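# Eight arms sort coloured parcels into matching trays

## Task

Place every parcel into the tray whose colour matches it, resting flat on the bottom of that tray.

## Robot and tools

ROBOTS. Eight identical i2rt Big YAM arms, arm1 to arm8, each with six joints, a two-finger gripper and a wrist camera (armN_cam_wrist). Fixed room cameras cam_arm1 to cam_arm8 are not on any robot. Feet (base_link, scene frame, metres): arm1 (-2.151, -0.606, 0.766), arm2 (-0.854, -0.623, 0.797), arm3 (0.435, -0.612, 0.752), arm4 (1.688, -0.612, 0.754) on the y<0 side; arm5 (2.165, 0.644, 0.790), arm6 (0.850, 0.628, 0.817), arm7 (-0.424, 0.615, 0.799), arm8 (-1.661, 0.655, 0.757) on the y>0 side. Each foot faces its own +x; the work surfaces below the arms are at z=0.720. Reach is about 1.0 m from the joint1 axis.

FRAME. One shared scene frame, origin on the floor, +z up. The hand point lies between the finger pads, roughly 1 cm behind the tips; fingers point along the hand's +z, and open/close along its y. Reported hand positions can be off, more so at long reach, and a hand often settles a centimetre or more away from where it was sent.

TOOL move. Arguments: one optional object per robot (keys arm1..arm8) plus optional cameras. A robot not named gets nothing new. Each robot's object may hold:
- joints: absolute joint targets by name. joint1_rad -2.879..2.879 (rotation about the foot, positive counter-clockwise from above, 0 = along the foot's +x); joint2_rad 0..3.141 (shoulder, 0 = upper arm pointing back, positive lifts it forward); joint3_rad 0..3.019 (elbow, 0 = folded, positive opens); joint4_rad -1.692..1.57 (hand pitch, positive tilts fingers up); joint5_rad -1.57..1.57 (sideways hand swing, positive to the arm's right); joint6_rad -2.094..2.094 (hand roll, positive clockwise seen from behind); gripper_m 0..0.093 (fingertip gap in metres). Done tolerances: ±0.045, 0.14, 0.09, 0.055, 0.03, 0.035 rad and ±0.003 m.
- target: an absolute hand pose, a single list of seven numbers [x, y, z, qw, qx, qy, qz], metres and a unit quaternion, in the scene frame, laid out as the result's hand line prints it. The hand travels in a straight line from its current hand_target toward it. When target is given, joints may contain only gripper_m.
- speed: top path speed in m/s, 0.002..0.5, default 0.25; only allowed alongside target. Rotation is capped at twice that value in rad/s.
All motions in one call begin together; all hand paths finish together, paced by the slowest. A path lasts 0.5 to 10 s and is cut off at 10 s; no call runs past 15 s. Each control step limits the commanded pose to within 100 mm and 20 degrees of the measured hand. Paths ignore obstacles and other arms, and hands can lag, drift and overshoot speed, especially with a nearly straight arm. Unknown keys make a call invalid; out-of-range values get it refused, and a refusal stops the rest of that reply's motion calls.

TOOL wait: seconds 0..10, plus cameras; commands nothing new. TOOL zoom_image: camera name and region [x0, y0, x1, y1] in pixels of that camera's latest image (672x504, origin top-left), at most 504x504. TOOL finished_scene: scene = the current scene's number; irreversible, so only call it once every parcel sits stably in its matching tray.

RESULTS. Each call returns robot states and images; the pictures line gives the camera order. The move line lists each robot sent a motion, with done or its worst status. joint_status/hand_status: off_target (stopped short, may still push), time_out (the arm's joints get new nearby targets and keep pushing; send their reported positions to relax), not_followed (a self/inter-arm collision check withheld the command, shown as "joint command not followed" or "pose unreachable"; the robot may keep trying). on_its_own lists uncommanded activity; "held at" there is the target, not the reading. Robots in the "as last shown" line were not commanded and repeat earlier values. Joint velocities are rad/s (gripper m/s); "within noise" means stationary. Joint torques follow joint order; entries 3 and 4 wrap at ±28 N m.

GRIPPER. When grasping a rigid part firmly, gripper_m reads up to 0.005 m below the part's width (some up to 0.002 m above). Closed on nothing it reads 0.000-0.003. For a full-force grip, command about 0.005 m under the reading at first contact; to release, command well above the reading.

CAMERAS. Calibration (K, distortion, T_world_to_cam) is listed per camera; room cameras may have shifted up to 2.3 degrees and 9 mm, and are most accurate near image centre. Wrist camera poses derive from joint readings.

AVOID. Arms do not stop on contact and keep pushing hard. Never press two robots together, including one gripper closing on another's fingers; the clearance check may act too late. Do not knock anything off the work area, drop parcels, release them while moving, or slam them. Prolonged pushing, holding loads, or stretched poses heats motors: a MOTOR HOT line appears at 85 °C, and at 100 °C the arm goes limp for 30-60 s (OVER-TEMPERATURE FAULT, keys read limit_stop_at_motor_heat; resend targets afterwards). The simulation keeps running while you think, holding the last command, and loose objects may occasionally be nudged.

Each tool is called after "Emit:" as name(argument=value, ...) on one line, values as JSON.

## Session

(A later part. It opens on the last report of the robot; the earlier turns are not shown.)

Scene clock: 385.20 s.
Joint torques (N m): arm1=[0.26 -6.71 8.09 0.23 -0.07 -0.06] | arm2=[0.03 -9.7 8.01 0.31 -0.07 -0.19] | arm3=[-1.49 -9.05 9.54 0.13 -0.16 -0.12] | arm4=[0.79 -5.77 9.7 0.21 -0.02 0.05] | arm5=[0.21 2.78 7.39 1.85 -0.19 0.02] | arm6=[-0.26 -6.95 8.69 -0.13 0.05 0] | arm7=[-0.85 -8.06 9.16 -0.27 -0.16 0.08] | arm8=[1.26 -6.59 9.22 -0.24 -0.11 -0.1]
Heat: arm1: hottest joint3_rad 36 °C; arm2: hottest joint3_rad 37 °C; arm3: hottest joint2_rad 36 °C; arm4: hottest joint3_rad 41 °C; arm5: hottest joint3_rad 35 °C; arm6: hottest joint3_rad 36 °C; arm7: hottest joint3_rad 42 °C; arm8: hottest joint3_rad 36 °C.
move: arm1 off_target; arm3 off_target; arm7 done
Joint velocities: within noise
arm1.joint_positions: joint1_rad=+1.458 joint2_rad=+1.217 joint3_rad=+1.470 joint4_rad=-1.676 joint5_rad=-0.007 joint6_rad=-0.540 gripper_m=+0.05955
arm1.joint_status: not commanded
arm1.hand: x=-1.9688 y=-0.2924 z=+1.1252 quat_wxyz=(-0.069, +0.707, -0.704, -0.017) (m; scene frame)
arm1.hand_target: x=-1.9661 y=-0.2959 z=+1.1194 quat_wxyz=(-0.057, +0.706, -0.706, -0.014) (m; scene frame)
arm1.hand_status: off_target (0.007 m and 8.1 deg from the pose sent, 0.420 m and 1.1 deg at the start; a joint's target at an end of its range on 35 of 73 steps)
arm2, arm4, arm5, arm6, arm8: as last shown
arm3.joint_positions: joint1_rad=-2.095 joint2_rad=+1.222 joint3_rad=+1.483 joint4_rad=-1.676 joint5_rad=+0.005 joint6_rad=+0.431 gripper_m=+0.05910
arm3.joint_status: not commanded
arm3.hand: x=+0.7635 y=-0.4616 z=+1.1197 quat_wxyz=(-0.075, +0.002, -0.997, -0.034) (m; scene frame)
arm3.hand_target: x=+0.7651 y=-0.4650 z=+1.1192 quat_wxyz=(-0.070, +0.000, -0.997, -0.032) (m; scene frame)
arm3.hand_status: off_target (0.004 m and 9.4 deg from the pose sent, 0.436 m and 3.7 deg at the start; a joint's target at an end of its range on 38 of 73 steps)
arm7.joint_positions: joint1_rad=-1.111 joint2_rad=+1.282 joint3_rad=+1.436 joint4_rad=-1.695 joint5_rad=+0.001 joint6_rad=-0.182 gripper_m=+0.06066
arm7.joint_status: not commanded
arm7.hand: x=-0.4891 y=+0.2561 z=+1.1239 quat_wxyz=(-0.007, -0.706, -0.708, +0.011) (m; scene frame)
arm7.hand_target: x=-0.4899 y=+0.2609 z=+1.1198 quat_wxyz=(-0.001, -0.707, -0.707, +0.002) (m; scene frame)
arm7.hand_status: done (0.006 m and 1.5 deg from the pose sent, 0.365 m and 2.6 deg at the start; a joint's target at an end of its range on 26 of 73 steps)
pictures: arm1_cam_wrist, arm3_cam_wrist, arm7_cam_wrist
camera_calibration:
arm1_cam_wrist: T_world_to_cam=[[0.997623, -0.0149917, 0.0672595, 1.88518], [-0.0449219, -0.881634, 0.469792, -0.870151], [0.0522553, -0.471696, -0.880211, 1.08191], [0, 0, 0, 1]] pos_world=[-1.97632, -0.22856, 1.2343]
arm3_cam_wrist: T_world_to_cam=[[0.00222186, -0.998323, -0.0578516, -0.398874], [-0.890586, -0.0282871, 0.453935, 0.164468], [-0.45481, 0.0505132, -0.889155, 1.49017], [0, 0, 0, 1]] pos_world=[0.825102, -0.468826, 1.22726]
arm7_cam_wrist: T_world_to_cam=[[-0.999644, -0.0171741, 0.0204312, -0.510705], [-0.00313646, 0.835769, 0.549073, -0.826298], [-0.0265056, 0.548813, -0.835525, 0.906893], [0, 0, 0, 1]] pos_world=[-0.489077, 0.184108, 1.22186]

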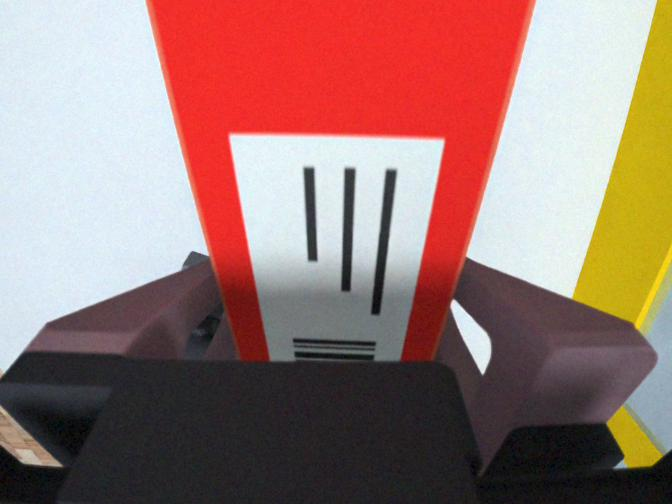

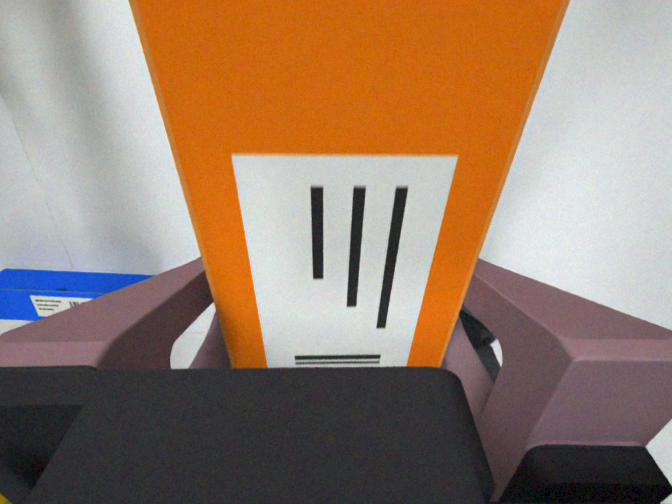

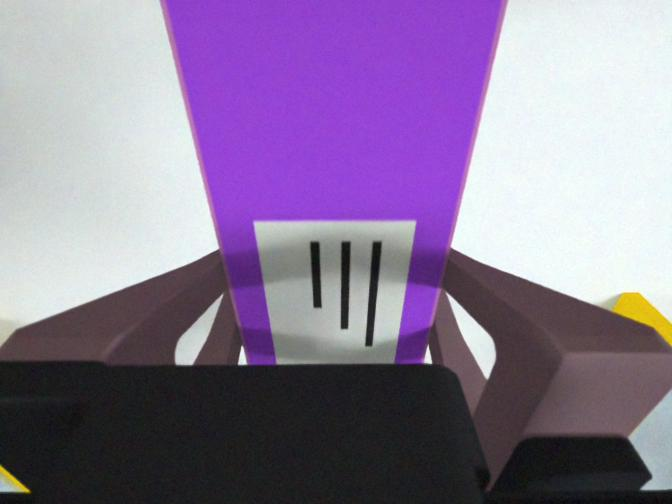

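Emit:
move(arm1={"joints":{"joint1_rad":-1.536,"joint6_rad":0.206}}, arm3={"joints":{"joint1_rad":-1.396,"joint6_rad":-0.436}}, arm7={"joints":{"joint1_rad":2.138,"joint6_rad":0.1}}, cameras=[])

Emit:
move(arm1={"target":[-2.42,-1.258,0.96,0,0.8838,0.4679,0],"speed":0.35}, arm3={"target":[0.722,0.0,0.88,0,-0.7071,0.7071,0],"speed":0.35}, arm7={"target":[-0.373,1.34,0.96,0,-0.6428,0.766,0],"speed":0.35}, cameras=["arm1_cam_wrist","arm7_cam_wrist","cam_arm1","cam_arm7"])

Scene clock: 423.70 s.
Joint torques (N m): arm1=[0.62 -8.12 7.97 0.16 0.05 0.06] | arm2=[-0.03 -9.7 8.01 0.31 -0.07 -0.19] | arm3=[0.44 -9.17 9.57 0.12 -0.21 -0.21] | arm4=[0.79 -5.77 9.69 0.21 -0.02 0.04] | arm5=[0.26 3.02 7.49 1.87 -0.13 0.02] | arm6=[-0.32 -7 8.69 -0.14 0.05 0] | arm7=[0.32 -9.23 9.11 -0.25 -0.09 0.2] | arm8=[1.2 -7 9.26 -0.1 -0.11 -0.1]
Heat: arm1: hottest joint3_rad 35 °C; arm2: hottest joint3_rad 37 °C; arm3: hottest joint2_rad 31 °C; arm4: hottest joint3_rad 41 °C; arm5: hottest joint3_rad 36 °C; arm6: hottest joint3_rad 36 °C; arm7: hottest joint3_rad 40 °C; arm8: hottest joint3_rad 35 °C.
move: arm1 done; arm3 done; arm7 done
Joint velocities: within noise
arm1.joint_positions: joint1_rad=-1.526 joint2_rad=+1.232 joint3_rad=+1.470 joint4_rad=-1.676 joint5_rad=-0.008 joint6_rad=+0.199 gripper_m=+0.05944
arm1.joint_status: all done
arm1.hand: x=-2.2862 y=-0.9407 z=+1.1258 quat_wxyz=(-0.051, -0.877, -0.475, +0.050) (m; scene frame)
arm1.hand_target: x=-2.2877 y=-0.9349 z=+1.1248 quat_wxyz=(-0.048, -0.881, -0.468, +0.046) (m; scene frame)
arm1.hand_status: not commanded
arm2, arm4, arm5, arm6, arm8: as last shown
arm3.joint_positions: joint1_rad=-1.409 joint2_rad=+1.224 joint3_rad=+1.483 joint4_rad=-1.676 joint5_rad=+0.004 joint6_rad=-0.420 gripper_m=+0.05913
arm3.joint_status: all done
arm3.hand: x=+0.5922 y=-0.2864 z=+1.1191 quat_wxyz=(-0.077, +0.694, -0.715, -0.025) (m; scene frame)
arm3.hand_target: x=+0.5876 y=-0.2846 z=+1.1193 quat_wxyz=(-0.073, +0.705, -0.705, -0.024) (m; scene frame)
arm3.hand_status: not commanded
arm6.hand_target: x=+0.7761 y=+0.2712 z=+1.1199 quat_wxyz=(+0.000, -0.709, -0.706, +0.000) (m; scene frame)
arm7.joint_positions: joint1_rad=+2.132 joint2_rad=+1.297 joint3_rad=+1.436 joint4_rad=-1.696 joint5_rad=+0.000 joint6_rad=+0.092 gripper_m=+0.06067
arm7.joint_status: all done
arm7.hand: x=-0.3943 y=+0.9794 z=+1.1208 quat_wxyz=(-0.006, +0.644, -0.765, -0.006) (m; scene frame)
arm7.hand_target: x=-0.3972 y=+0.9722 z=+1.1217 quat_wxyz=(-0.003, +0.644, -0.765, -0.004) (m; scene frame)
arm7.hand_status: not commanded
pictures: none
No camera images: "cameras" was empty.

Scene clock: 426.00 s.
Joint torques (N m): arm1=[0.79 -21.36 12.55 -0.17 0.2 0.08] | arm2=[-0.03 -9.7 8.01 0.29 -0.07 -0.19] | arm3=[0.21 -24.35 14.22 -0.49 -0.3 -0.22] | arm4=[0.79 -5.77 9.7 0.21 -0.02 0.05] | arm5=[-0.15 3.02 7.42 1.89 -0.13 0.04] | arm6=[-0.26 -7 8.69 -0.14 0.06 0] | arm7=[0.44 -19.08 15.57 -0.29 -0.01 0.19] | arm8=[1.38 -7.06 9.22 -0.13 -0.11 -0.11]
Heat: arm1: hottest joint3_rad 35 °C; arm2: hottest joint3_rad 37 °C; arm3: hottest joint3_rad 32 °C; arm4: hottest joint3_rad 41 °C; arm5: hottest joint3_rad 36 °C; arm6: hottest joint3_rad 36 °C; arm7: hottest joint3_rad 41 °C; arm8: hottest joint3_rad 35 °C.
move: arm1 off_target; arm3 off_target; arm7 off_target
Joint velocities: within noise
arm1.joint_positions: joint1_rad=-1.526 joint2_rad=+2.267 joint3_rad=+2.375 joint4_rad=-1.672 joint5_rad=+0.004 joint6_rad=+0.202 gripper_m=+0.05944
arm1.joint_status: not commanded
arm1.hand: x=-2.4111 y=-1.2526 z=+0.9445 quat_wxyz=(-0.006, -0.880, -0.475, +0.005) (m; scene frame)
arm1.hand_target: x=-2.4197 y=-1.2569 z=+0.9597 quat_wxyz=(-0.015, -0.884, -0.468, +0.018) (m; scene frame)
arm1.hand_status: off_target (0.019 m and 1.3 deg from the pose sent, 0.382 m and 8.3 deg at the start; a joint's target at an end of its range on 28 of 69 steps)
arm2, arm4, arm5, arm6, arm8: as last shown
arm3.joint_positions: joint1_rad=-1.409 joint2_rad=+2.191 joint3_rad=+2.046 joint4_rad=-1.484 joint5_rad=+0.002 joint6_rad=-0.423 gripper_m=+0.05913
arm3.joint_status: not commanded
arm3.hand: x=+0.7222 y=-0.0173 z=+0.8555 quat_wxyz=(+0.023, +0.698, -0.716, +0.011) (m; scene frame)
arm3.hand_target: x=+0.7215 y=-0.0013 z=+0.8801 quat_wxyz=(-0.001, +0.707, -0.707, +0.000) (m; scene frame)
arm3.hand_status: off_target (0.030 m and 3.3 deg from the pose sent, 0.395 m and 9.4 deg at the start)
arm7.joint_positions: joint1_rad=+2.133 joint2_rad=+2.363 joint3_rad=+2.478 joint4_rad=-1.695 joint5_rad=+0.000 joint6_rad=+0.097 gripper_m=+0.06067
arm7.joint_status: not commanded
arm7.hand: x=-0.3680 y=+1.3284 z=+0.9469 quat_wxyz=(+0.003, +0.643, -0.766, +0.002) (m; scene frame)
arm7.hand_target: x=-0.3733 y=+1.3387 z=+0.9599 quat_wxyz=(-0.010, +0.643, -0.766, -0.011) (m; scene frame)
arm7.hand_status: off_target (0.018 m and 0.4 deg from the pose sent, 0.395 m and 1.0 deg at the start; a joint's target at an end of its range on 22 of 69 steps)
pictures: arm1_cam_wrist, arm7_cam_wrist, cam_arm1, cam_arm7
camera_calibration:
arm1_cam_wrist: T_world_to_cam=[[-0.827471, 0.561408, -0.0105729, -1.28088], [0.459094, 0.68727, 0.562933, 1.44084], [0.323302, 0.460957, -0.826435, 2.26403], [0, 0, 0, 1]] pos_world=[-2.45333, -1.31477, 1.04644]
arm7_cam_wrist: T_world_to_cam=[[0.987347, -0.158035, 0.0130827, 0.557723], [-0.136568, -0.805491, 0.576657, 0.480056], [-0.0805942, -0.571147, -0.816881, 1.62378], [0, 0, 0, 1]] pos_world=[-0.354238, 1.40224, 1.04231]

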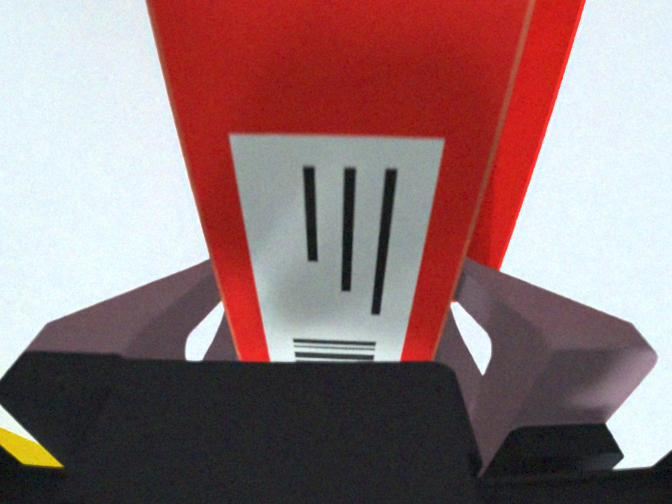

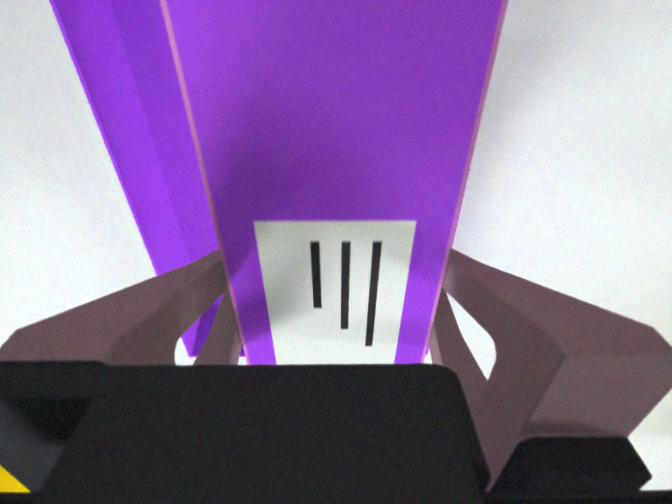

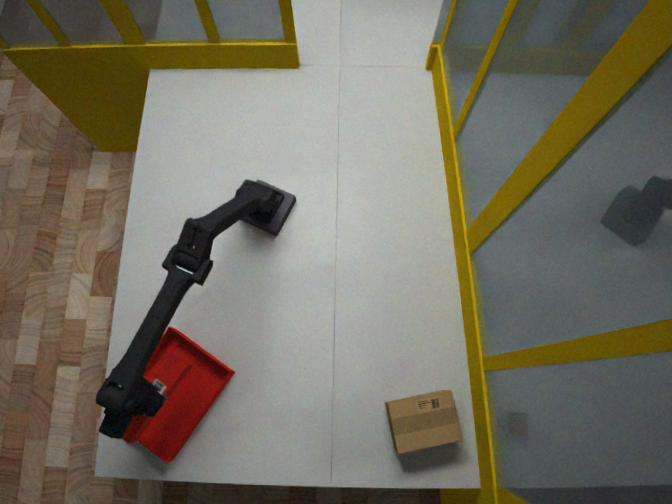

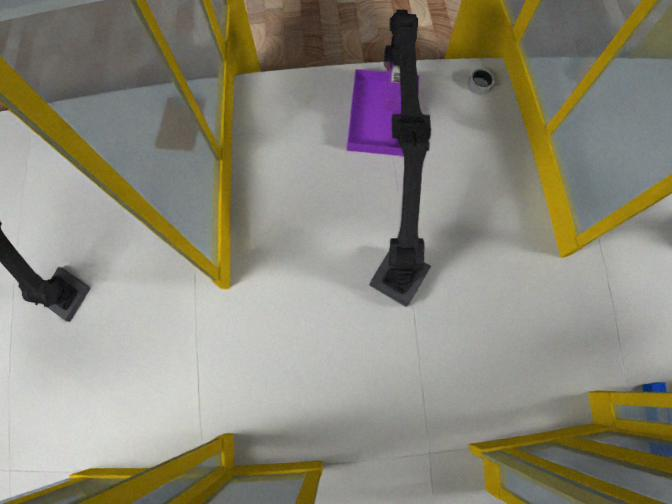

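Emit:
move(arm1={"target":[-2.447,-1.258,0.875,0,0.8838,0.4679,0]}, arm3={"target":[0.722,0.0,0.775,0,-0.7071,0.7071,0],"speed":0.12}, arm7={"target":[-0.411,1.303,0.875,0,-0.656,0.7547,0]}, cameras=["arm1_cam_wrist","arm7_cam_wrist","cam_arm1","cam_arm7"])

Scene clock: 474.40 s.
Joint torques (N m): arm1=[0.44 -22.12 8.9 0.72 0.21 -0.09] | arm2=[0.03 -9.7 8.01 0.29 -0.07 -0.19] | arm3=[0.03 -23.82 9.2 0.55 -0.29 -0.21] | arm4=[0.85 -5.77 9.7 0.21 -0.02 0.04] | arm5=[-0.03 2.67 7.45 1.91 -0.14 0] | arm6=[-0.26 -6.95 8.69 -0.16 0.05 0] | arm7=[0.21 -20.66 8.79 0.51 -0.02 0.23] | arm8=[1.49 -7 9.28 -0.21 -0.11 -0.08]
Heat: arm1: hottest joint3_rad 38 °C; arm2: hottest joint3_rad 37 °C; arm3: hottest joint3_rad 37 °C; arm4: hottest joint3_rad 40 °C; arm5: hottest joint3_rad 36 °C; arm6: hottest joint3_rad 36 °C; arm7: hottest joint3_rad 49 °C; arm8: hottest joint3_rad 35 °C.
move: arm1 off_target; arm3 done; arm7 off_target
Joint velocities: within noise
arm1.joint_positions: joint1_rad=-1.560 joint2_rad=+2.336 joint3_rad=+2.341 joint4_rad=-1.583 joint5_rad=+0.004 joint6_rad=+0.183 gripper_m=+0.05944
arm1.joint_status: not commanded
arm1.hand: x=-2.4388 y=-1.2579 z=+0.8842 quat_wxyz=(-0.002, -0.883, -0.469, -0.001) (m; scene frame)
arm1.hand_target: x=-2.4470 y=-1.2578 z=+0.8752 quat_wxyz=(+0.000, -0.884, -0.468, +0.000) (m; scene frame)
arm1.hand_status: off_target (0.012 m and 0.2 deg from the pose sent, 0.078 m and 1.3 deg at the start)
arm2.joint_positions: joint1_rad=-1.375 joint2_rad=+1.267 joint3_rad=+1.421 joint4_rad=-1.671 joint5_rad=+0.001 joint6_rad=-0.455 gripper_m=+0.09293
arm2.joint_status: not commanded
arm2.hand: x=-0.6902 y=-0.2984 z=+1.1230 quat_wxyz=(-0.026, +0.703, -0.710, -0.009) (m; scene frame)
arm2.hand_target: x=-0.6899 y=-0.3000 z=+1.1194 quat_wxyz=(-0.017, +0.707, -0.707, -0.006) (m; scene frame)
arm2.hand_status: not commanded
arm3.joint_positions: joint1_rad=-1.409 joint2_rad=+2.255 joint3_rad=+1.938 joint4_rad=-1.281 joint5_rad=+0.001 joint6_rad=-0.423 gripper_m=+0.05913
arm3.joint_status: not commanded
arm3.hand: x=+0.7266 y=-0.0086 z=+0.7726 quat_wxyz=(+0.009, +0.698, -0.716, +0.005) (m; scene frame)
arm3.hand_target: x=+0.7220 y=-0.0002 z=+0.7750 quat_wxyz=(+0.000, +0.707, -0.707, +0.000) (m; scene frame)
arm3.hand_status: done (0.010 m and 1.9 deg from the pose sent, 0.082 m and 3.2 deg at the start)
arm4.joint_positions: joint1_rad=+1.783 joint2_rad=+1.220 joint3_rad=+1.493 joint4_rad=-1.687 joint5_rad=+0.012 joint6_rad=-0.400 gripper_m=+0.09290
arm4.joint_status: not commanded
arm4.hand: x=+1.3607 y=-0.4625 z=+1.1257 quat_wxyz=(-0.031, +0.997, -0.004, -0.075) (m; scene frame)
arm4.hand_target: x=+1.3600 y=-0.4649 z=+1.1194 quat_wxyz=(-0.027, +0.998, +0.000, -0.064) (m; scene frame)
arm4.hand_status: not commanded
arm5, arm6: as last shown
arm7.joint_positions: joint1_rad=+2.188 joint2_rad=+2.274 joint3_rad=+2.096 joint4_rad=-1.420 joint5_rad=+0.000 joint6_rad=+0.113 gripper_m=+0.06067
arm7.joint_status: not commanded
arm7.hand: x=-0.4077 y=+1.3020 z=+0.8628 quat_wxyz=(+0.009, +0.657, -0.753, +0.009) (m; scene frame)
arm7.hand_target: x=-0.4111 y=+1.3030 z=+0.8750 quat_wxyz=(+0.000, +0.656, -0.755, +0.000) (m; scene frame)
arm7.hand_status: off_target (0.013 m and 1.5 deg from the pose sent, 0.087 m and 2.0 deg at the start)
arm8.joint_positions: joint1_rad=+0.394 joint2_rad=+1.222 joint3_rad=+1.486 joint4_rad=-1.673 joint5_rad=+0.000 joint6_rad=-0.209 gripper_m=+0.09292
arm8.joint_status: not commanded
arm8.hand: x=-1.7383 y=+0.2992 z=+1.1243 quat_wxyz=(-0.044, -0.706, -0.704, +0.068) (m; scene frame)
arm8.hand_target: x=-1.7400 y=+0.2998 z=+1.1192 quat_wxyz=(-0.038, -0.705, -0.705, +0.060) (m; scene frame)
arm8.hand_status: not commanded
pictures: arm1_cam_wrist, arm7_cam_wrist, cam_arm1, cam_arm7
camera_calibration:
arm1_cam_wrist: T_world_to_cam=[[-0.819039, 0.573683, -0.0078745, -1.26789], [0.465996, 0.673177, 0.574178, 1.48028], [0.334697, 0.466605, -0.818693, 2.25367], [0, 0, 0, 1]] pos_world=[-2.48255, -1.3207, 0.985135]
arm7_cam_wrist: T_world_to_cam=[[0.992665, -0.11995, 0.0151017, 0.544717], [-0.10562, -0.799654, 0.5911, 0.494524], [-0.0588261, -0.588359, -0.806457, 1.55915], [0, 0, 0, 1]] pos_world=[-0.396771, 1.37812, 0.956846]

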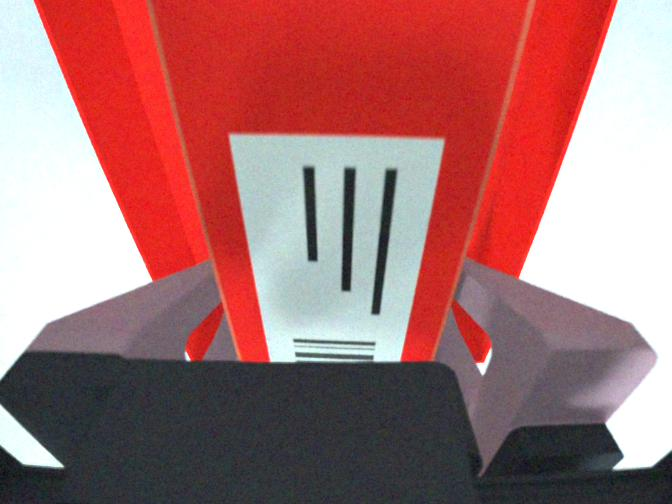

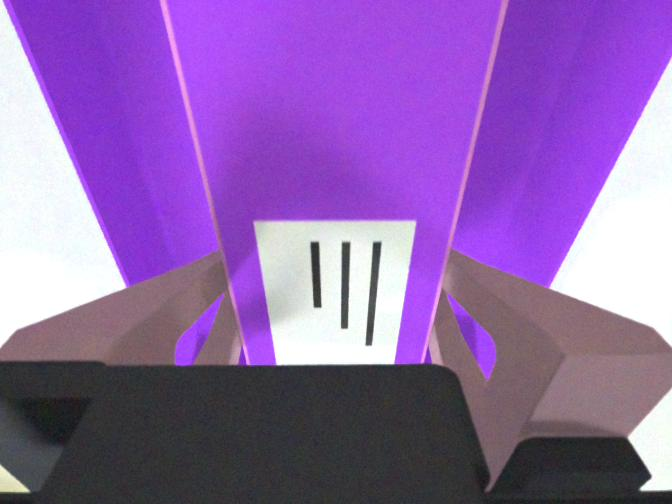

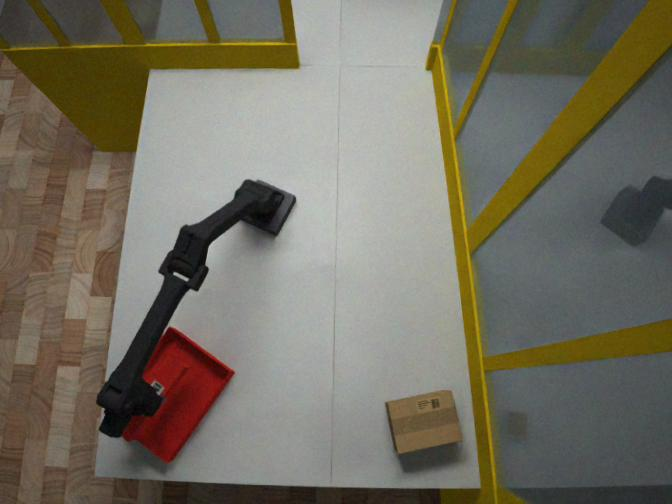

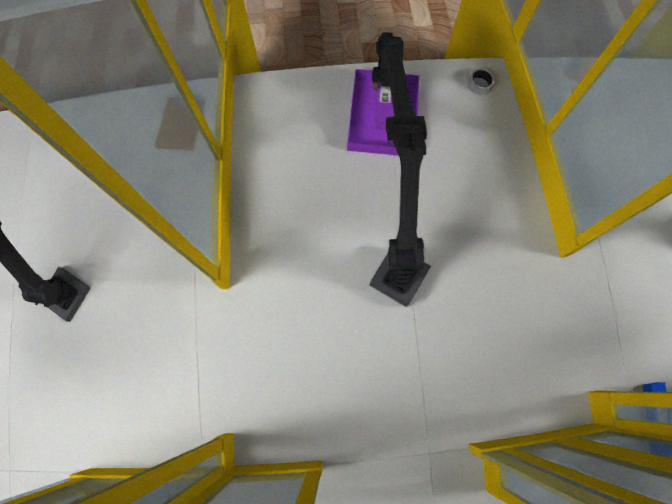

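Emit:
move(arm1={"target":[-2.447,-1.262,0.772,0,0.8838,0.4679,0],"speed":0.12}, arm7={"target":[-0.411,1.288,0.783,0,-0.656,0.7547,0],"speed":0.12}, arm3={"target":[0.722,0.0,0.752,0,-0.7071,0.7071,0],"speed":0.1}, cameras=[])

Scene clock: 533.77 s.
Joint torques (N m): arm1=[0.91 -22.36 8.34 0.75 0.19 -0.07] | arm2=[-0.03 -9.7 8.01 0.29 -0.07 -0.19] | arm3=[0.15 -23.47 8.81 0.66 -0.31 -0.21] | arm4=[0.79 -5.77 9.7 0.21 -0.02 0.05] | arm5=[-0.21 2.78 7.42 1.81 -0.17 0] | arm6=[-0.21 -6.95 8.69 -0.14 0.05 0] | arm7=[0.26 -17.85 8.49 0.53 -0.01 0.19] | arm8=[1.26 -7.12 9.22 -0.2 -0.11 -0.1]
Heat: arm1: hottest joint2_rad 36 °C; arm2: hottest joint3_rad 37 °C; arm3: hottest joint2_rad 34 °C; arm4: hottest joint3_rad 41 °C; arm5: hottest joint3_rad 36 °C; arm6: hottest joint3_rad 36 °C; arm7: hottest joint3_rad 42 °C; arm8: hottest joint3_rad 35 °C.
move: arm1 off_target; arm3 off_target; arm7 off_target
Joint velocities: within noise
arm1.joint_positions: joint1_rad=-1.560 joint2_rad=+2.394 joint3_rad=+2.184 joint4_rad=-1.363 joint5_rad=+0.004 joint6_rad=+0.182 gripper_m=+0.05944
arm1.joint_status: not commanded
arm1.hand: x=-2.4407 y=-1.2637 z=+0.7841 quat_wxyz=(-0.003, -0.883, -0.469, +0.001) (m; scene frame)
arm1.hand_target: x=-2.4470 y=-1.2618 z=+0.7723 quat_wxyz=(+0.000, -0.884, -0.468, +0.000) (m; scene frame)
arm1.hand_status: off_target (0.014 m and 0.4 deg from the pose sent, 0.112 m and 0.2 deg at the start)
arm2, arm4, arm5, arm8: as last shown
arm3.joint_positions: joint1_rad=-1.409 joint2_rad=+2.266 joint3_rad=+1.919 joint4_rad=-1.237 joint5_rad=+0.001 joint6_rad=-0.423 gripper_m=+0.05913
arm3.joint_status: not commanded
arm3.hand: x=+0.7278 y=-0.0062 z=+0.7590 quat_wxyz=(+0.002, +0.698, -0.716, +0.003) (m; scene frame)
arm3.hand_target: x=+0.7220 y=-0.0002 z=+0.7521 quat_wxyz=(+0.000, +0.707, -0.707, +0.000) (m; scene frame)
arm3.hand_status: off_target (0.011 m and 1.5 deg from the pose sent, 0.023 m and 1.9 deg at the start)
arm6.joint_positions: joint1_rad=-1.161 joint2_rad=+1.298 joint3_rad=+1.385 joint4_rad=-1.654 joint5_rad=-0.001 joint6_rad=-0.209 gripper_m=+0.09288
arm6.joint_status: not commanded
arm6.hand: x=+0.7744 y=+0.2696 z=+1.1182 quat_wxyz=(-0.002, -0.707, -0.707, +0.002) (m; scene frame)
arm6.hand_target: x=+0.7761 y=+0.2712 z=+1.1199 quat_wxyz=(+0.000, -0.709, -0.706, +0.000) (m; scene frame)
arm6.hand_status: not commanded
arm7.joint_positions: joint1_rad=+2.188 joint2_rad=+2.269 joint3_rad=+1.902 joint4_rad=-1.197 joint5_rad=+0.000 joint6_rad=+0.114 gripper_m=+0.06067
arm7.joint_status: not commanded
arm7.hand: x=-0.4080 y=+1.2904 z=+0.7949 quat_wxyz=(-0.003, +0.657, -0.754, -0.004) (m; scene frame)
arm7.hand_target: x=-0.4111 y=+1.2878 z=+0.7831 quat_wxyz=(+0.000, +0.656, -0.755, +0.000) (m; scene frame)
arm7.hand_status: off_target (0.012 m and 0.6 deg from the pose sent, 0.081 m and 1.5 deg at the start)
pictures: none
No camera images: "cameras" was empty.

Emit:
move(arm1={"target":[-2.447,-1.262,0.76,0,0.8838,0.4679,0],"speed":0.1}, arm7={"target":[-0.411,1.288,0.765,0,-0.656,0.7547,0],"speed":0.1}, arm3={"joints":{"gripper_m":0.093}}, cameras=[])

Emit:
move(arm3={"target":[0.722,0.0,0.94,0,-0.7071,0.7071,0],"speed":0.3}, cameras=["cam_arm1","cam_arm7"])

Emit:
move(arm3={"target":[0.59,-0.285,1.12,0,-0.7071,0.7071,0],"speed":0.4}, cameras=[])

Scene clock: 541.87 s.
Joint torques (N m): arm1=[0.79 -21.19 7.77 0.7 0.21 -0.07] | arm2=[0.03 -9.7 8.01 0.31 -0.07 -0.19] | arm3=[0.15 -23.59 8.83 0.61 -0.29 -0.2] | arm4=[0.85 -5.83 9.7 0.21 -0.02 0.05] | arm5=[-0.15 2.96 7.43 1.76 -0.16 0.01] | arm6=[-0.32 -6.95 8.68 -0.14 0.05 0] | arm7=[0.09 -17.9 8.47 0.54 -0.02 0.18] | arm8=[1.26 -6.95 9.21 -0.08 -0.11 -0.09]
Heat: arm1: hottest joint2_rad 37 °C; arm2: hottest joint3_rad 37 °C; arm3: hottest joint2_rad 35 °C; arm4: hottest joint3_rad 41 °C; arm5: hottest joint3_rad 36 °C; arm6: hottest joint3_rad 36 °C; arm7: hottest joint3_rad 41 °C; arm8: hottest joint3_rad 35 °C.
move: arm1 off_target; arm3 done; arm7 off_target
Joint velocities: within noise
arm1.joint_positions: joint1_rad=-1.560 joint2_rad=+2.396 joint3_rad=+2.176 joint4_rad=-1.339 joint5_rad=+0.004 joint6_rad=+0.182 gripper_m=+0.05944
arm1.joint_status: not commanded
arm1.hand: x=-2.4419 y=-1.2667 z=+0.7802 quat_wxyz=(-0.007, -0.883, -0.469, +0.007) (m; scene frame)
arm1.hand_target: x=-2.4468 y=-1.2615 z=+0.7603 quat_wxyz=(+0.000, -0.884, -0.468, +0.000) (m; scene frame)
arm1.hand_status: off_target (0.021 m and 1.2 deg from the pose sent, 0.025 m and 0.3 deg at the start)
arm2, arm4, arm5, arm6, arm8: as last shown
arm3.joint_positions: joint1_rad=-1.409 joint2_rad=+2.266 joint3_rad=+1.919 joint4_rad=-1.235 joint5_rad=+0.001 joint6_rad=-0.423 gripper_m=+0.09297
arm3.joint_status: all done
arm3.hand: x=+0.7279 y=-0.0059 z=+0.7590 quat_wxyz=(+0.001, +0.698, -0.716, +0.002) (m; scene frame)
arm3.hand_target: x=+0.7221 y=-0.0002 z=+0.7521 quat_wxyz=(+0.000, +0.707, -0.707, +0.000) (m; scene frame)
arm3.hand_status: not commanded
arm7.joint_positions: joint1_rad=+2.188 joint2_rad=+2.288 joint3_rad=+1.888 joint4_rad=-1.163 joint5_rad=+0.000 joint6_rad=+0.114 gripper_m=+0.06067
arm7.joint_status: not commanded
arm7.hand: x=-0.4080 y=+1.2904 z=+0.7777 quat_wxyz=(-0.003, +0.657, -0.754, -0.004) (m; scene frame)
arm7.hand_target: x=-0.4111 y=+1.2879 z=+0.7652 quat_wxyz=(+0.000, +0.656, -0.755, +0.000) (m; scene frame)
arm7.hand_status: off_target (0.013 m and 0.6 deg from the pose sent, 0.030 m and 0.6 deg at the start)
pictures: none
No camera images: "cameras" was empty.

Scene clock: 543.67 s.
Joint torques (N m): arm1=[0.97 -21.07 7.77 0.87 0.19 -0.05] | arm2=[-0.03 -9.7 8.01 0.29 -0.07 -0.19] | arm3=[0.15 -22.95 14.12 -0.4 -0.29 -0.21] | arm4=[0.79 -5.77 9.7 0.21 -0.02 0.05] | arm5=[0.38 2.73 7.43 1.74 -0.17 -0.02] | arm6=[-0.26 -6.95 8.7 -0.16 0.06 -0.01] | arm7=[0.15 -17.67 8.46 0.58 -0.03 0.2] | arm8=[1.55 -7.24 9.25 -0.18 -0.11 -0.1]
Heat: arm1: hottest joint2_rad 36 °C; arm2: hottest joint3_rad 37 °C; arm3: hottest joint2_rad 36 °C; arm4: hottest joint3_rad 41 °C; arm5: hottest joint3_rad 36 °C; arm6: hottest joint3_rad 36 °C; arm7: hottest joint3_rad 41 °C; arm8: hottest joint3_rad 35 °C.
move: arm3 off_target
Joint velocities: within noise
arm1, arm2, arm4, arm6, arm7, arm8: as last shown
arm3.joint_positions: joint1_rad=-1.409 joint2_rad=+2.177 joint3_rad=+2.208 joint4_rad=-1.642 joint5_rad=+0.001 joint6_rad=-0.425 gripper_m=+0.09297
arm3.joint_status: not commanded
arm3.hand: x=+0.7237 y=-0.0138 z=+0.9261 quat_wxyz=(+0.015, +0.698, -0.716, +0.007) (m; scene frame)
arm3.hand_target: x=+0.7217 y=-0.0009 z=+0.9399 quat_wxyz=(-0.001, +0.707, -0.707, +0.000) (m; scene frame)
arm3.hand_status: off_target (0.020 m and 2.3 deg from the pose sent, 0.181 m and 1.5 deg at the start; pose on its path clipped on 13 of 54 steps)
arm5.joint_positions: joint1_rad=+0.673 joint2_rad=+0.625 joint3_rad=+1.427 joint4_rad=-1.371 joint5_rad=+0.001 joint6_rad=+0.410 gripper_m=+0.09397
arm5.joint_status: not commanded
arm5.hand: x=+1.9541 y=+0.5503 z=+1.3379 quat_wxyz=(+0.189, +0.879, +0.002, -0.438) (m; scene frame)
arm5.hand_target: x=+1.9569 y=+0.5495 z=+1.3504 quat_wxyz=(+0.198, +0.872, +0.001, -0.448) (m; scene frame)
arm5.hand_status: not commanded
pictures: cam_arm1, cam_arm7

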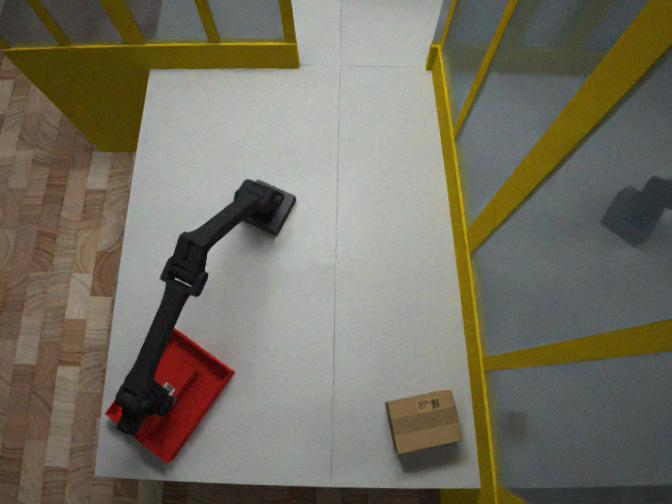

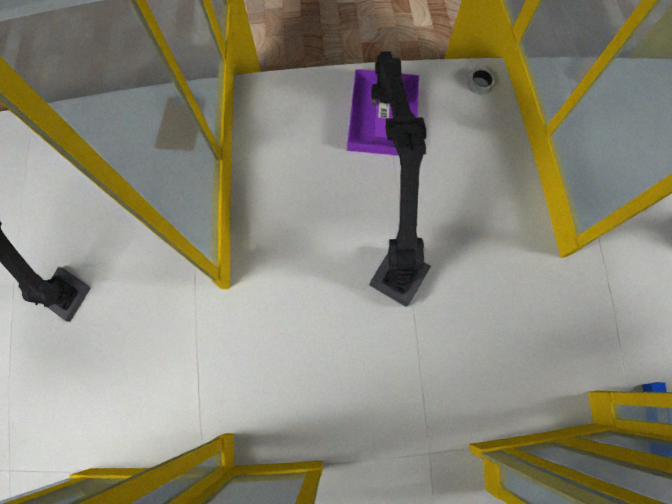

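Scene clock: 545.57 s.
Joint torques (N m): arm1=[1.08 -21.3 7.75 0.79 0.2 -0.05] | arm2=[-0.03 -9.7 7.99 0.31 -0.07 -0.19] | arm3=[-0.38 -8.82 9.37 0.1 -0.3 -0.2] | arm4=[0.79 -5.77 9.69 0.21 -0.02 0.04] | arm5=[-0.15 3.02 7.41 1.73 -0.18 0] | arm6=[-0.26 -6.95 8.69 -0.13 0.06 -0.01] | arm7=[0.26 -17.73 8.43 0.58 -0.03 0.2] | arm8=[1.61 -7.36 9.22 -0.09 -0.1 -0.09]
Heat: arm1: hottest joint2_rad 36 °C; arm2: hottest joint3_rad 37 °C; arm3: hottest joint2_rad 36 °C; arm4: hottest joint3_rad 41 °C; arm5: hottest joint3_rad 36 °C; arm6: hottest joint3_rad 36 °C; arm7: hottest joint3_rad 41 °C; arm8: hottest joint3_rad 35 °C.
move: arm3 off_target
Joint velocities: within noise
arm1, arm2, arm4, arm5, arm6, arm7, arm8: as last shown
arm3.joint_positions: joint1_rad=-1.409 joint2_rad=+1.222 joint3_rad=+1.487 joint4_rad=-1.676 joint5_rad=+0.001 joint6_rad=-0.429 gripper_m=+0.09297
arm3.joint_status: not commanded
arm3.hand: x=+0.5918 y=-0.2863 z=+1.1214 quat_wxyz=(-0.079, +0.698, -0.712, -0.027) (m; scene frame)
arm3.hand_target: x=+0.5901 y=-0.2850 z=+1.1193 quat_wxyz=(-0.073, +0.705, -0.705, -0.026) (m; scene frame)
arm3.hand_status: off_target (0.003 m and 9.7 deg from the pose sent, 0.359 m and 2.3 deg at the start; pose on its path clipped on 19 of 57 steps; a joint's target at an end of its range on 33 of 57 steps)
pictures: none
No camera images: "cameras" was empty.

Emit:
move(arm1={"joints":{"gripper_m":0.093}}, arm7={"target":[-0.411,1.288,0.755,0,-0.656,0.7547,0],"speed":0.1}, arm3={"joints":{"joint1_rad":-1.035,"joint6_rad":-0.075}}, arm6={"target":[0.727,-0.012,0.9,0,0.7071,0.7071,0],"speed":0.35}, cameras=["arm6_cam_wrist"])

Emit:
move(arm1={"target":[-2.442,-1.264,0.94,0,0.8838,0.4679,0],"speed":0.3}, arm7={"joints":{"gripper_m":0.093}}, arm3={"target":[0.48,0.01,0.9,0,-0.7071,0.7071,0],"speed":0.35}, cameras=["arm3_cam_wrist"])

Scene clock: 566.80 s.
Joint torques (N m): arm1=[1.14 -21.01 7.77 0.79 0.2 -0.06] | arm2=[0.03 -9.7 8.01 0.29 -0.07 -0.19] | arm3=[0.44 -8.82 9.4 0.17 -0.19 0.13] | arm4=[0.85 -5.77 9.7 0.2 -0.02 0.05] | arm5=[-0.03 2.96 7.57 1.81 -0.17 0] | arm6=[0.21 -16.56 12.38 -0.34 0.03 0] | arm7=[0.09 -17.03 7.84 0.88 -0.01 0.18] | arm8=[1.32 -7 9.28 -0.12 -0.11 -0.1]
Heat: arm1: hottest joint3_rad 36 °C; arm2: hottest joint3_rad 37 °C; arm3: hottest joint2_rad 34 °C; arm4: hottest joint3_rad 41 °C; arm5: hottest joint3_rad 36 °C; arm6: hottest joint3_rad 36 °C; arm7: hottest joint3_rad 40 °C; arm8: hottest joint3_rad 36 °C.
move: arm1 done; arm3 done; arm6 off_target; arm7 off_target
Joint velocities: within noise
arm1.joint_positions: joint1_rad=-1.560 joint2_rad=+2.396 joint3_rad=+2.176 joint4_rad=-1.339 joint5_rad=+0.004 joint6_rad=+0.182 gripper_m=+0.09289
arm1.joint_status: all done
arm1.hand: x=-2.4419 y=-1.2667 z=+0.7802 quat_wxyz=(-0.007, -0.883, -0.469, +0.007) (m; scene frame)
arm1.hand_target: x=-2.4468 y=-1.2615 z=+0.7603 quat_wxyz=(+0.000, -0.884, -0.468, +0.000) (m; scene frame)
arm1.hand_status: not commanded
arm2, arm4, arm5, arm8: as last shown
arm3.joint_positions: joint1_rad=-1.047 joint2_rad=+1.222 joint3_rad=+1.487 joint4_rad=-1.676 joint5_rad=-0.001 joint6_rad=-0.091 gripper_m=+0.09297
arm3.joint_status: all done
arm3.hand: x=+0.4649 y=-0.2514 z=+1.1209 quat_wxyz=(-0.065, +0.706, -0.703, -0.052) (m; scene frame)
arm3.hand_target: x=+0.4605 y=-0.2505 z=+1.1188 quat_wxyz=(-0.059, +0.705, -0.705, -0.049) (m; scene frame)
arm3.hand_status: not commanded
arm6.joint_positions: joint1_rad=-1.153 joint2_rad=+2.122 joint3_rad=+1.840 joint4_rad=-1.329 joint5_rad=-0.001 joint6_rad=-0.199 gripper_m=+0.09288
arm6.joint_status: not commanded
arm6.hand: x=+0.7239 y=+0.0060 z=+0.8825 quat_wxyz=(+0.011, -0.707, -0.706, -0.017) (m; scene frame)
arm6.hand_target: x=+0.7272 y=-0.0110 z=+0.9003 quat_wxyz=(-0.001, -0.707, -0.707, +0.000) (m; scene frame)
arm6.hand_status: off_target (0.025 m and 2.3 deg from the pose sent, 0.359 m and 0.3 deg at the start)
arm7.joint_positions: joint1_rad=+2.188 joint2_rad=+2.288 joint3_rad=+1.888 joint4_rad=-1.155 joint5_rad=+0.000 joint6_rad=+0.114 gripper_m=+0.06067
arm7.joint_status: not commanded
arm7.hand: x=-0.4080 y=+1.2925 z=+0.7777 quat_wxyz=(-0.006, +0.657, -0.754, -0.007) (m; scene frame)
arm7.hand_target: x=-0.4111 y=+1.2874 z=+0.7555 quat_wxyz=(+0.000, +0.656, -0.755, +0.000) (m; scene frame)
arm7.hand_status: off_target (0.023 m and 1.1 deg from the pose sent, 0.023 m and 0.6 deg at the start)
pictures: arm6_cam_wrist
camera_calibration:
arm6_cam_wrist: T_world_to_cam=[[-0.999981, -0.00565246, -0.00235998, 0.724554], [-0.00592484, 0.794809, 0.60683, -0.530126], [-0.00155435, 0.606833, -0.794828, 0.823266], [0, 0, 0, 1]] pos_world=[0.722679, -0.0741406, 0.977761]

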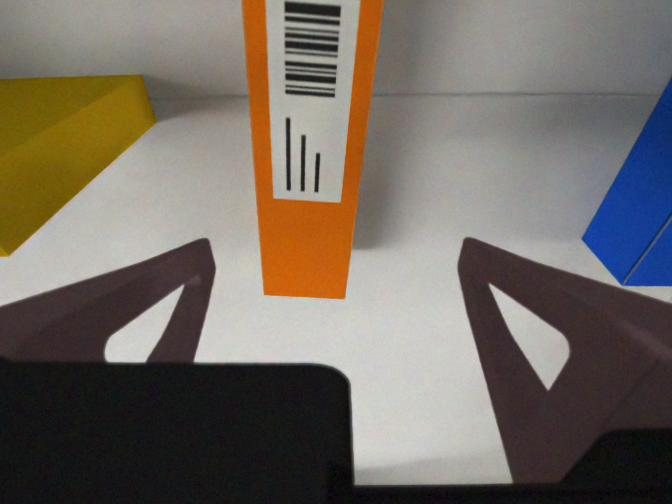

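Scene clock: 568.83 s.
Joint torques (N m): arm1=[1.44 -21.71 12.14 -0.18 0.22 0.04] | arm2=[-0.03 -9.7 8.01 0.29 -0.07 -0.19] | arm3=[0.32 -21.54 13.89 -0.18 -0.24 0.13] | arm4=[0.85 -5.77 9.69 0.21 -0.02 0.04] | arm5=[-0.32 2.96 7.3 1.81 -0.16 0.02] | arm6=[0.21 -16.56 12.41 -0.24 0.03 0] | arm7=[0.15 -17.55 7.8 0.59 -0.01 0.19] | arm8=[1.44 -7.12 9.21 -0.16 -0.11 -0.09]
Heat: arm1: hottest joint3_rad 37 °C; arm2: hottest joint3_rad 37 °C; arm3: hottest joint2_rad 34 °C; arm4: hottest joint3_rad 41 °C; arm5: hottest joint3_rad 36 °C; arm6: hottest joint3_rad 37 °C; arm7: hottest joint3_rad 40 °C; arm8: hottest joint3_rad 36 °C.
move: arm1 off_target; arm3 off_target; arm7 done
Joint velocities: within noise
arm1.joint_positions: joint1_rad=-1.560 joint2_rad=+2.325 joint3_rad=+2.439 joint4_rad=-1.673 joint5_rad=+0.004 joint6_rad=+0.182 gripper_m=+0.09289
arm1.joint_status: not commanded
arm1.hand: x=-2.4388 y=-1.2570 z=+0.9289 quat_wxyz=(-0.007, -0.883, -0.469, +0.007) (m; scene frame)
arm1.hand_target: x=-2.4417 y=-1.2631 z=+0.9395 quat_wxyz=(-0.014, -0.884, -0.468, +0.017) (m; scene frame)
arm1.hand_status: off_target (0.013 m and 1.1 deg from the pose sent, 0.160 m and 1.2 deg at the start; a joint's target at an end of its range on 32 of 61 steps)
arm2, arm4, arm5, arm6, arm8: as last shown
arm3.joint_positions: joint1_rad=-1.047 joint2_rad=+2.014 joint3_rad=+1.822 joint4_rad=-1.427 joint5_rad=-0.003 joint6_rad=-0.090 gripper_m=+0.09297
arm3.joint_status: not commanded
arm3.hand: x=+0.4872 y=-0.0061 z=+0.8804 quat_wxyz=(+0.015, +0.708, -0.706, +0.014) (m; scene frame)
arm3.hand_target: x=+0.4800 y=+0.0088 z=+0.9001 quat_wxyz=(+0.000, +0.707, -0.707, -0.001) (m; scene frame)
arm3.hand_status: off_target (0.026 m and 2.4 deg from the pose sent, 0.342 m and 9.5 deg at the start)
arm6.hand: x=+0.7239 y=+0.0061 z=+0.8825 quat_wxyz=(+0.011, -0.707, -0.706, -0.017) (m; scene frame)
arm6.hand_target: x=+0.7273 y=-0.0110 z=+0.9003 quat_wxyz=(-0.001, -0.707, -0.707, +0.000) (m; scene frame)
arm7.joint_positions: joint1_rad=+2.188 joint2_rad=+2.293 joint3_rad=+1.888 joint4_rad=-1.145 joint5_rad=+0.000 joint6_rad=+0.114 gripper_m=+0.09294
arm7.joint_status: all done
arm7.hand: x=-0.4079 y=+1.2941 z=+0.7743 quat_wxyz=(-0.008, +0.657, -0.754, -0.009) (m; scene frame)
arm7.hand_target: x=-0.4111 y=+1.2874 z=+0.7556 quat_wxyz=(+0.000, +0.656, -0.755, +0.000) (m; scene frame)
arm7.hand_status: not commanded
pictures: arm3_cam_wrist
camera_calibration:
arm3_cam_wrist: T_world_to_cam=[[0.999965, -0.0012827, 0.0082243, -0.495547], [-0.00607303, -0.788129, 0.61548, -0.537863], [0.00569233, -0.615509, -0.78811, 0.811338], [0, 0, 0, 1]] pos_world=[0.487645, 0.0748447, 0.974543]

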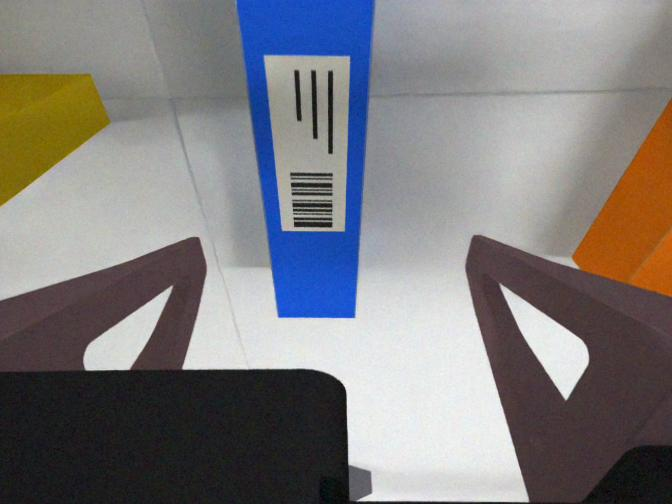

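Emit:
move(arm7={"target":[-0.409,1.29,0.94,0,-0.656,0.7547,0],"speed":0.3}, arm1={"target":[-2.30,-0.93,1.12,0,0.8838,0.4679,0],"speed":0.4}, arm3={"target":[0.467,-0.005,0.763,0,-0.7071,0.7071,0],"speed":0.15}, arm6={"target":[0.746,-0.022,0.763,0,0.7071,0.7071,0],"speed":0.15}, cameras=["cam_arm1"])

Emit:
move(arm7={"target":[-0.415,0.98,1.12,0,-0.656,0.7547,0],"speed":0.4}, arm3={"joints":{"gripper_m":0.04}}, arm6={"joints":{"gripper_m":0.04}}, cameras=["cam_arm7"])

Scene clock: 596.40 s.
Joint torques (N m): arm1=[0.5 -6.36 8.03 0.23 0.15 -0.04] | arm2=[-0.03 -9.76 8.01 0.29 -0.07 -0.19] | arm3=[0.38 -21.25 8.55 0.61 -0.2 0.13] | arm4=[0.85 -5.77 9.7 0.21 -0.02 0.05] | arm5=[-0.15 2.67 7.46 1.73 -0.16 0.01] | arm6=[0.15 -16.79 7.8 0.57 0.05 0] | arm7=[-0.32 -18.32 15.43 -0.4 -0.02 0.17] | arm8=[1.55 -7 9.24 -0.14 -0.11 -0.1]
Heat: arm1: hottest joint3_rad 41 °C; arm2: hottest joint3_rad 37 °C; arm3: hottest joint2_rad 36 °C; arm4: hottest joint3_rad 41 °C; arm5: hottest joint3_rad 36 °C; arm6: hottest joint3_rad 40 °C; arm7: hottest joint3_rad 40 °C; arm8: hottest joint3_rad 36 °C.
move: arm1 off_target; arm3 done; arm6 done; arm7 off_target
Joint velocities: within noise
arm1.joint_positions: joint1_rad=-1.560 joint2_rad=+1.223 joint3_rad=+1.464 joint4_rad=-1.676 joint5_rad=+0.004 joint6_rad=+0.182 gripper_m=+0.09289
arm1.joint_status: not commanded
arm1.hand: x=-2.2983 y=-0.9325 z=+1.1262 quat_wxyz=(-0.046, -0.881, -0.467, +0.056) (m; scene frame)
arm1.hand_target: x=-2.3000 y=-0.9301 z=+1.1193 quat_wxyz=(-0.037, -0.882, -0.467, +0.046) (m; scene frame)
arm1.hand_status: off_target (0.007 m and 8.3 deg from the pose sent, 0.403 m and 1.1 deg at the start; a joint's target at an end of its range on 35 of 62 steps)
arm2, arm4, arm5, arm8: as last shown
arm3.joint_positions: joint1_rad=-1.027 joint2_rad=+2.083 joint3_rad=+1.616 joint4_rad=-1.122 joint5_rad=-0.003 joint6_rad=-0.069 gripper_m=+0.09297
arm3.joint_status: not commanded
arm3.hand: x=+0.4756 y=-0.0101 z=+0.7649 quat_wxyz=(+0.004, +0.708, -0.706, +0.005) (m; scene frame)
arm3.hand_target: x=+0.4671 y=-0.0051 z=+0.7631 quat_wxyz=(+0.000, +0.707, -0.707, +0.000) (m; scene frame)
arm3.hand_status: done (0.010 m and 0.7 deg from the pose sent, 0.119 m and 2.4 deg at the start)
arm6.joint_positions: joint1_rad=-1.121 joint2_rad=+2.279 joint3_rad=+1.790 joint4_rad=-1.093 joint5_rad=-0.001 joint6_rad=-0.168 gripper_m=+0.09288
arm6.joint_status: not commanded
arm6.hand: x=+0.7406 y=-0.0167 z=+0.7657 quat_wxyz=(+0.003, -0.707, -0.707, -0.005) (m; scene frame)
arm6.hand_target: x=+0.7461 y=-0.0220 z=+0.7631 quat_wxyz=(+0.000, -0.707, -0.707, +0.000) (m; scene frame)
arm6.hand_status: done (0.008 m and 0.6 deg from the pose sent, 0.125 m and 2.3 deg at the start)
arm7.joint_positions: joint1_rad=+2.188 joint2_rad=+2.175 joint3_rad=+2.063 joint4_rad=-1.514 joint5_rad=+0.000 joint6_rad=+0.114 gripper_m=+0.09294
arm7.joint_status: not commanded
arm7.hand: x=-0.4083 y=+1.2733 z=+0.9161 quat_wxyz=(+0.018, +0.657, -0.753, +0.019) (m; scene frame)
arm7.hand_target: x=-0.4092 y=+1.2884 z=+0.9403 quat_wxyz=(+0.000, +0.656, -0.755, -0.001) (m; scene frame)
arm7.hand_status: off_target (0.029 m and 3.0 deg from the pose sent, 0.166 m and 1.3 deg at the start)
pictures: cam_arm1

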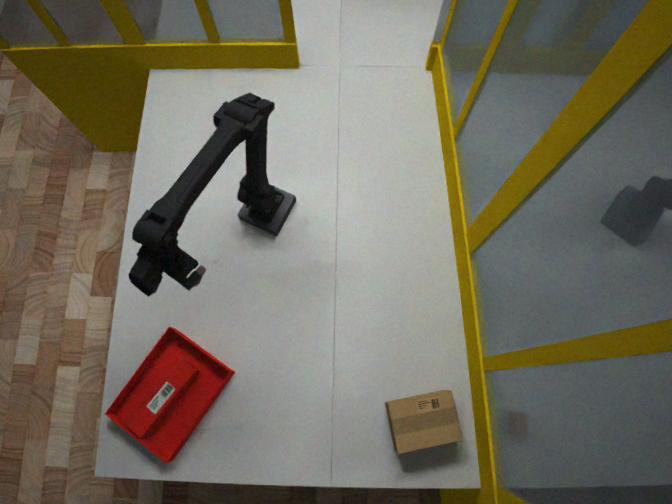

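Scene clock: 598.23 s.
Joint torques (N m): arm1=[0.67 -6.53 8.08 0.16 0.18 -0.05] | arm2=[-0.03 -9.7 8.01 0.31 -0.07 -0.19] | arm3=[0.26 -21.19 8.55 0.58 -0.19 0.13] | arm4=[0.85 -5.77 9.7 0.21 -0.02 0.05] | arm5=[-0.32 3.43 7.57 1.77 -0.11 0.04] | arm6=[0.09 -16.97 7.8 0.57 0.03 -0.02] | arm7=[-0.21 -7.71 9.03 -0.28 -0.01 0.14] | arm8=[1.67 -7.06 9.14 -0.2 -0.11 -0.1]
Heat: arm1: hottest joint3_rad 41 °C; arm2: hottest joint3_rad 37 °C; arm3: hottest joint2_rad 36 °C; arm4: hottest joint3_rad 41 °C; arm5: hottest joint3_rad 36 °C; arm6: hottest joint3_rad 39 °C; arm7: hottest joint3_rad 40 °C; arm8: hottest joint3_rad 36 °C.
move: arm3 off_target; arm6 off_target; arm7 done
Joint velocities: within noise
arm1, arm5: as last shown
arm2.joint_positions: joint1_rad=-1.375 joint2_rad=+1.267 joint3_rad=+1.421 joint4_rad=-1.671 joint5_rad=+0.001 joint6_rad=-0.455 gripper_m=+0.09293
arm2.joint_status: not commanded
arm2.hand: x=-0.6902 y=-0.2984 z=+1.1230 quat_wxyz=(-0.026, +0.703, -0.710, -0.009) (m; scene frame)
arm2.hand_target: x=-0.6899 y=-0.3000 z=+1.1194 quat_wxyz=(-0.017, +0.707, -0.707, -0.006) (m; scene frame)
arm2.hand_status: not commanded
arm3.joint_positions: joint1_rad=-1.027 joint2_rad=+2.083 joint3_rad=+1.616 joint4_rad=-1.122 joint5_rad=-0.004 joint6_rad=-0.069 gripper_m=+0.05881
arm3.joint_status: gripper_m off_target (ended at +0.05884, target +0.04000)
arm3.hand: x=+0.4753 y=-0.0100 z=+0.7649 quat_wxyz=(+0.004, +0.708, -0.706, +0.005) (m; scene frame)
arm3.hand_target: x=+0.4669 y=-0.0052 z=+0.7631 quat_wxyz=(+0.000, +0.707, -0.707, +0.000) (m; scene frame)
arm3.hand_status: not commanded
arm4.joint_positions: joint1_rad=+1.783 joint2_rad=+1.220 joint3_rad=+1.493 joint4_rad=-1.687 joint5_rad=+0.012 joint6_rad=-0.400 gripper_m=+0.09290
arm4.joint_status: not commanded
arm4.hand: x=+1.3607 y=-0.4625 z=+1.1257 quat_wxyz=(-0.031, +0.997, -0.004, -0.075) (m; scene frame)
arm4.hand_target: x=+1.3600 y=-0.4649 z=+1.1194 quat_wxyz=(-0.027, +0.998, +0.000, -0.064) (m; scene frame)
arm4.hand_status: not commanded
arm6.joint_positions: joint1_rad=-1.121 joint2_rad=+2.279 joint3_rad=+1.790 joint4_rad=-1.093 joint5_rad=-0.001 joint6_rad=-0.166 gripper_m=+0.06035
arm6.joint_status: gripper_m off_target (ended at +0.06038, target +0.04000)
arm6.hand: x=+0.7406 y=-0.0167 z=+0.7657 quat_wxyz=(+0.003, -0.708, -0.706, -0.005) (m; scene frame)
arm6.hand_target: x=+0.7461 y=-0.0219 z=+0.7631 quat_wxyz=(+0.000, -0.707, -0.707, +0.000) (m; scene frame)
arm6.hand_status: not commanded
arm7.joint_positions: joint1_rad=+2.188 joint2_rad=+1.297 joint3_rad=+1.452 joint4_rad=-1.695 joint5_rad=+0.000 joint6_rad=+0.114 gripper_m=+0.09294
arm7.joint_status: not commanded
arm7.hand: x=-0.4148 y=+0.9837 z=+1.1266 quat_wxyz=(-0.011, +0.657, -0.754, -0.013) (m; scene frame)
arm7.hand_target: x=-0.4151 y=+0.9800 z=+1.1199 quat_wxyz=(-0.001, +0.656, -0.755, -0.001) (m; scene frame)
arm7.hand_status: done (0.008 m and 1.9 deg from the pose sent, 0.357 m and 3.0 deg at the start; a joint's target at an end of its range on 21 of 55 steps)
arm8.joint_positions: joint1_rad=+0.394 joint2_rad=+1.222 joint3_rad=+1.486 joint4_rad=-1.673 joint5_rad=+0.000 joint6_rad=-0.209 gripper_m=+0.09292
arm8.joint_status: not commanded
arm8.hand: x=-1.7383 y=+0.2992 z=+1.1243 quat_wxyz=(-0.044, -0.706, -0.704, +0.068) (m; scene frame)
arm8.hand_target: x=-1.7400 y=+0.2998 z=+1.1192 quat_wxyz=(-0.038, -0.705, -0.705, +0.060) (m; scene frame)
arm8.hand_status: not commanded
pictures: cam_arm7

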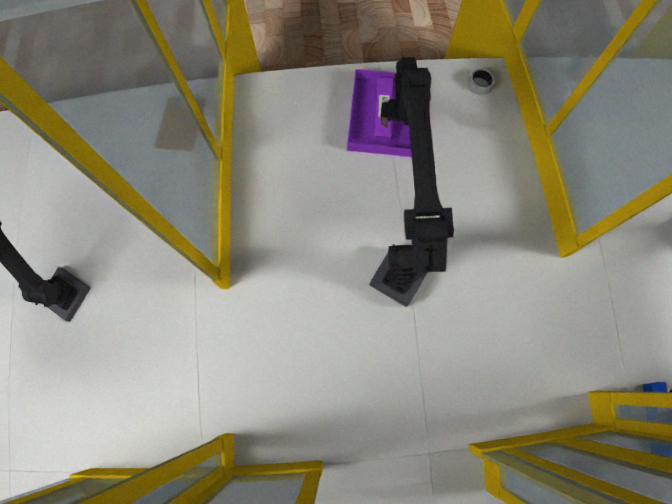

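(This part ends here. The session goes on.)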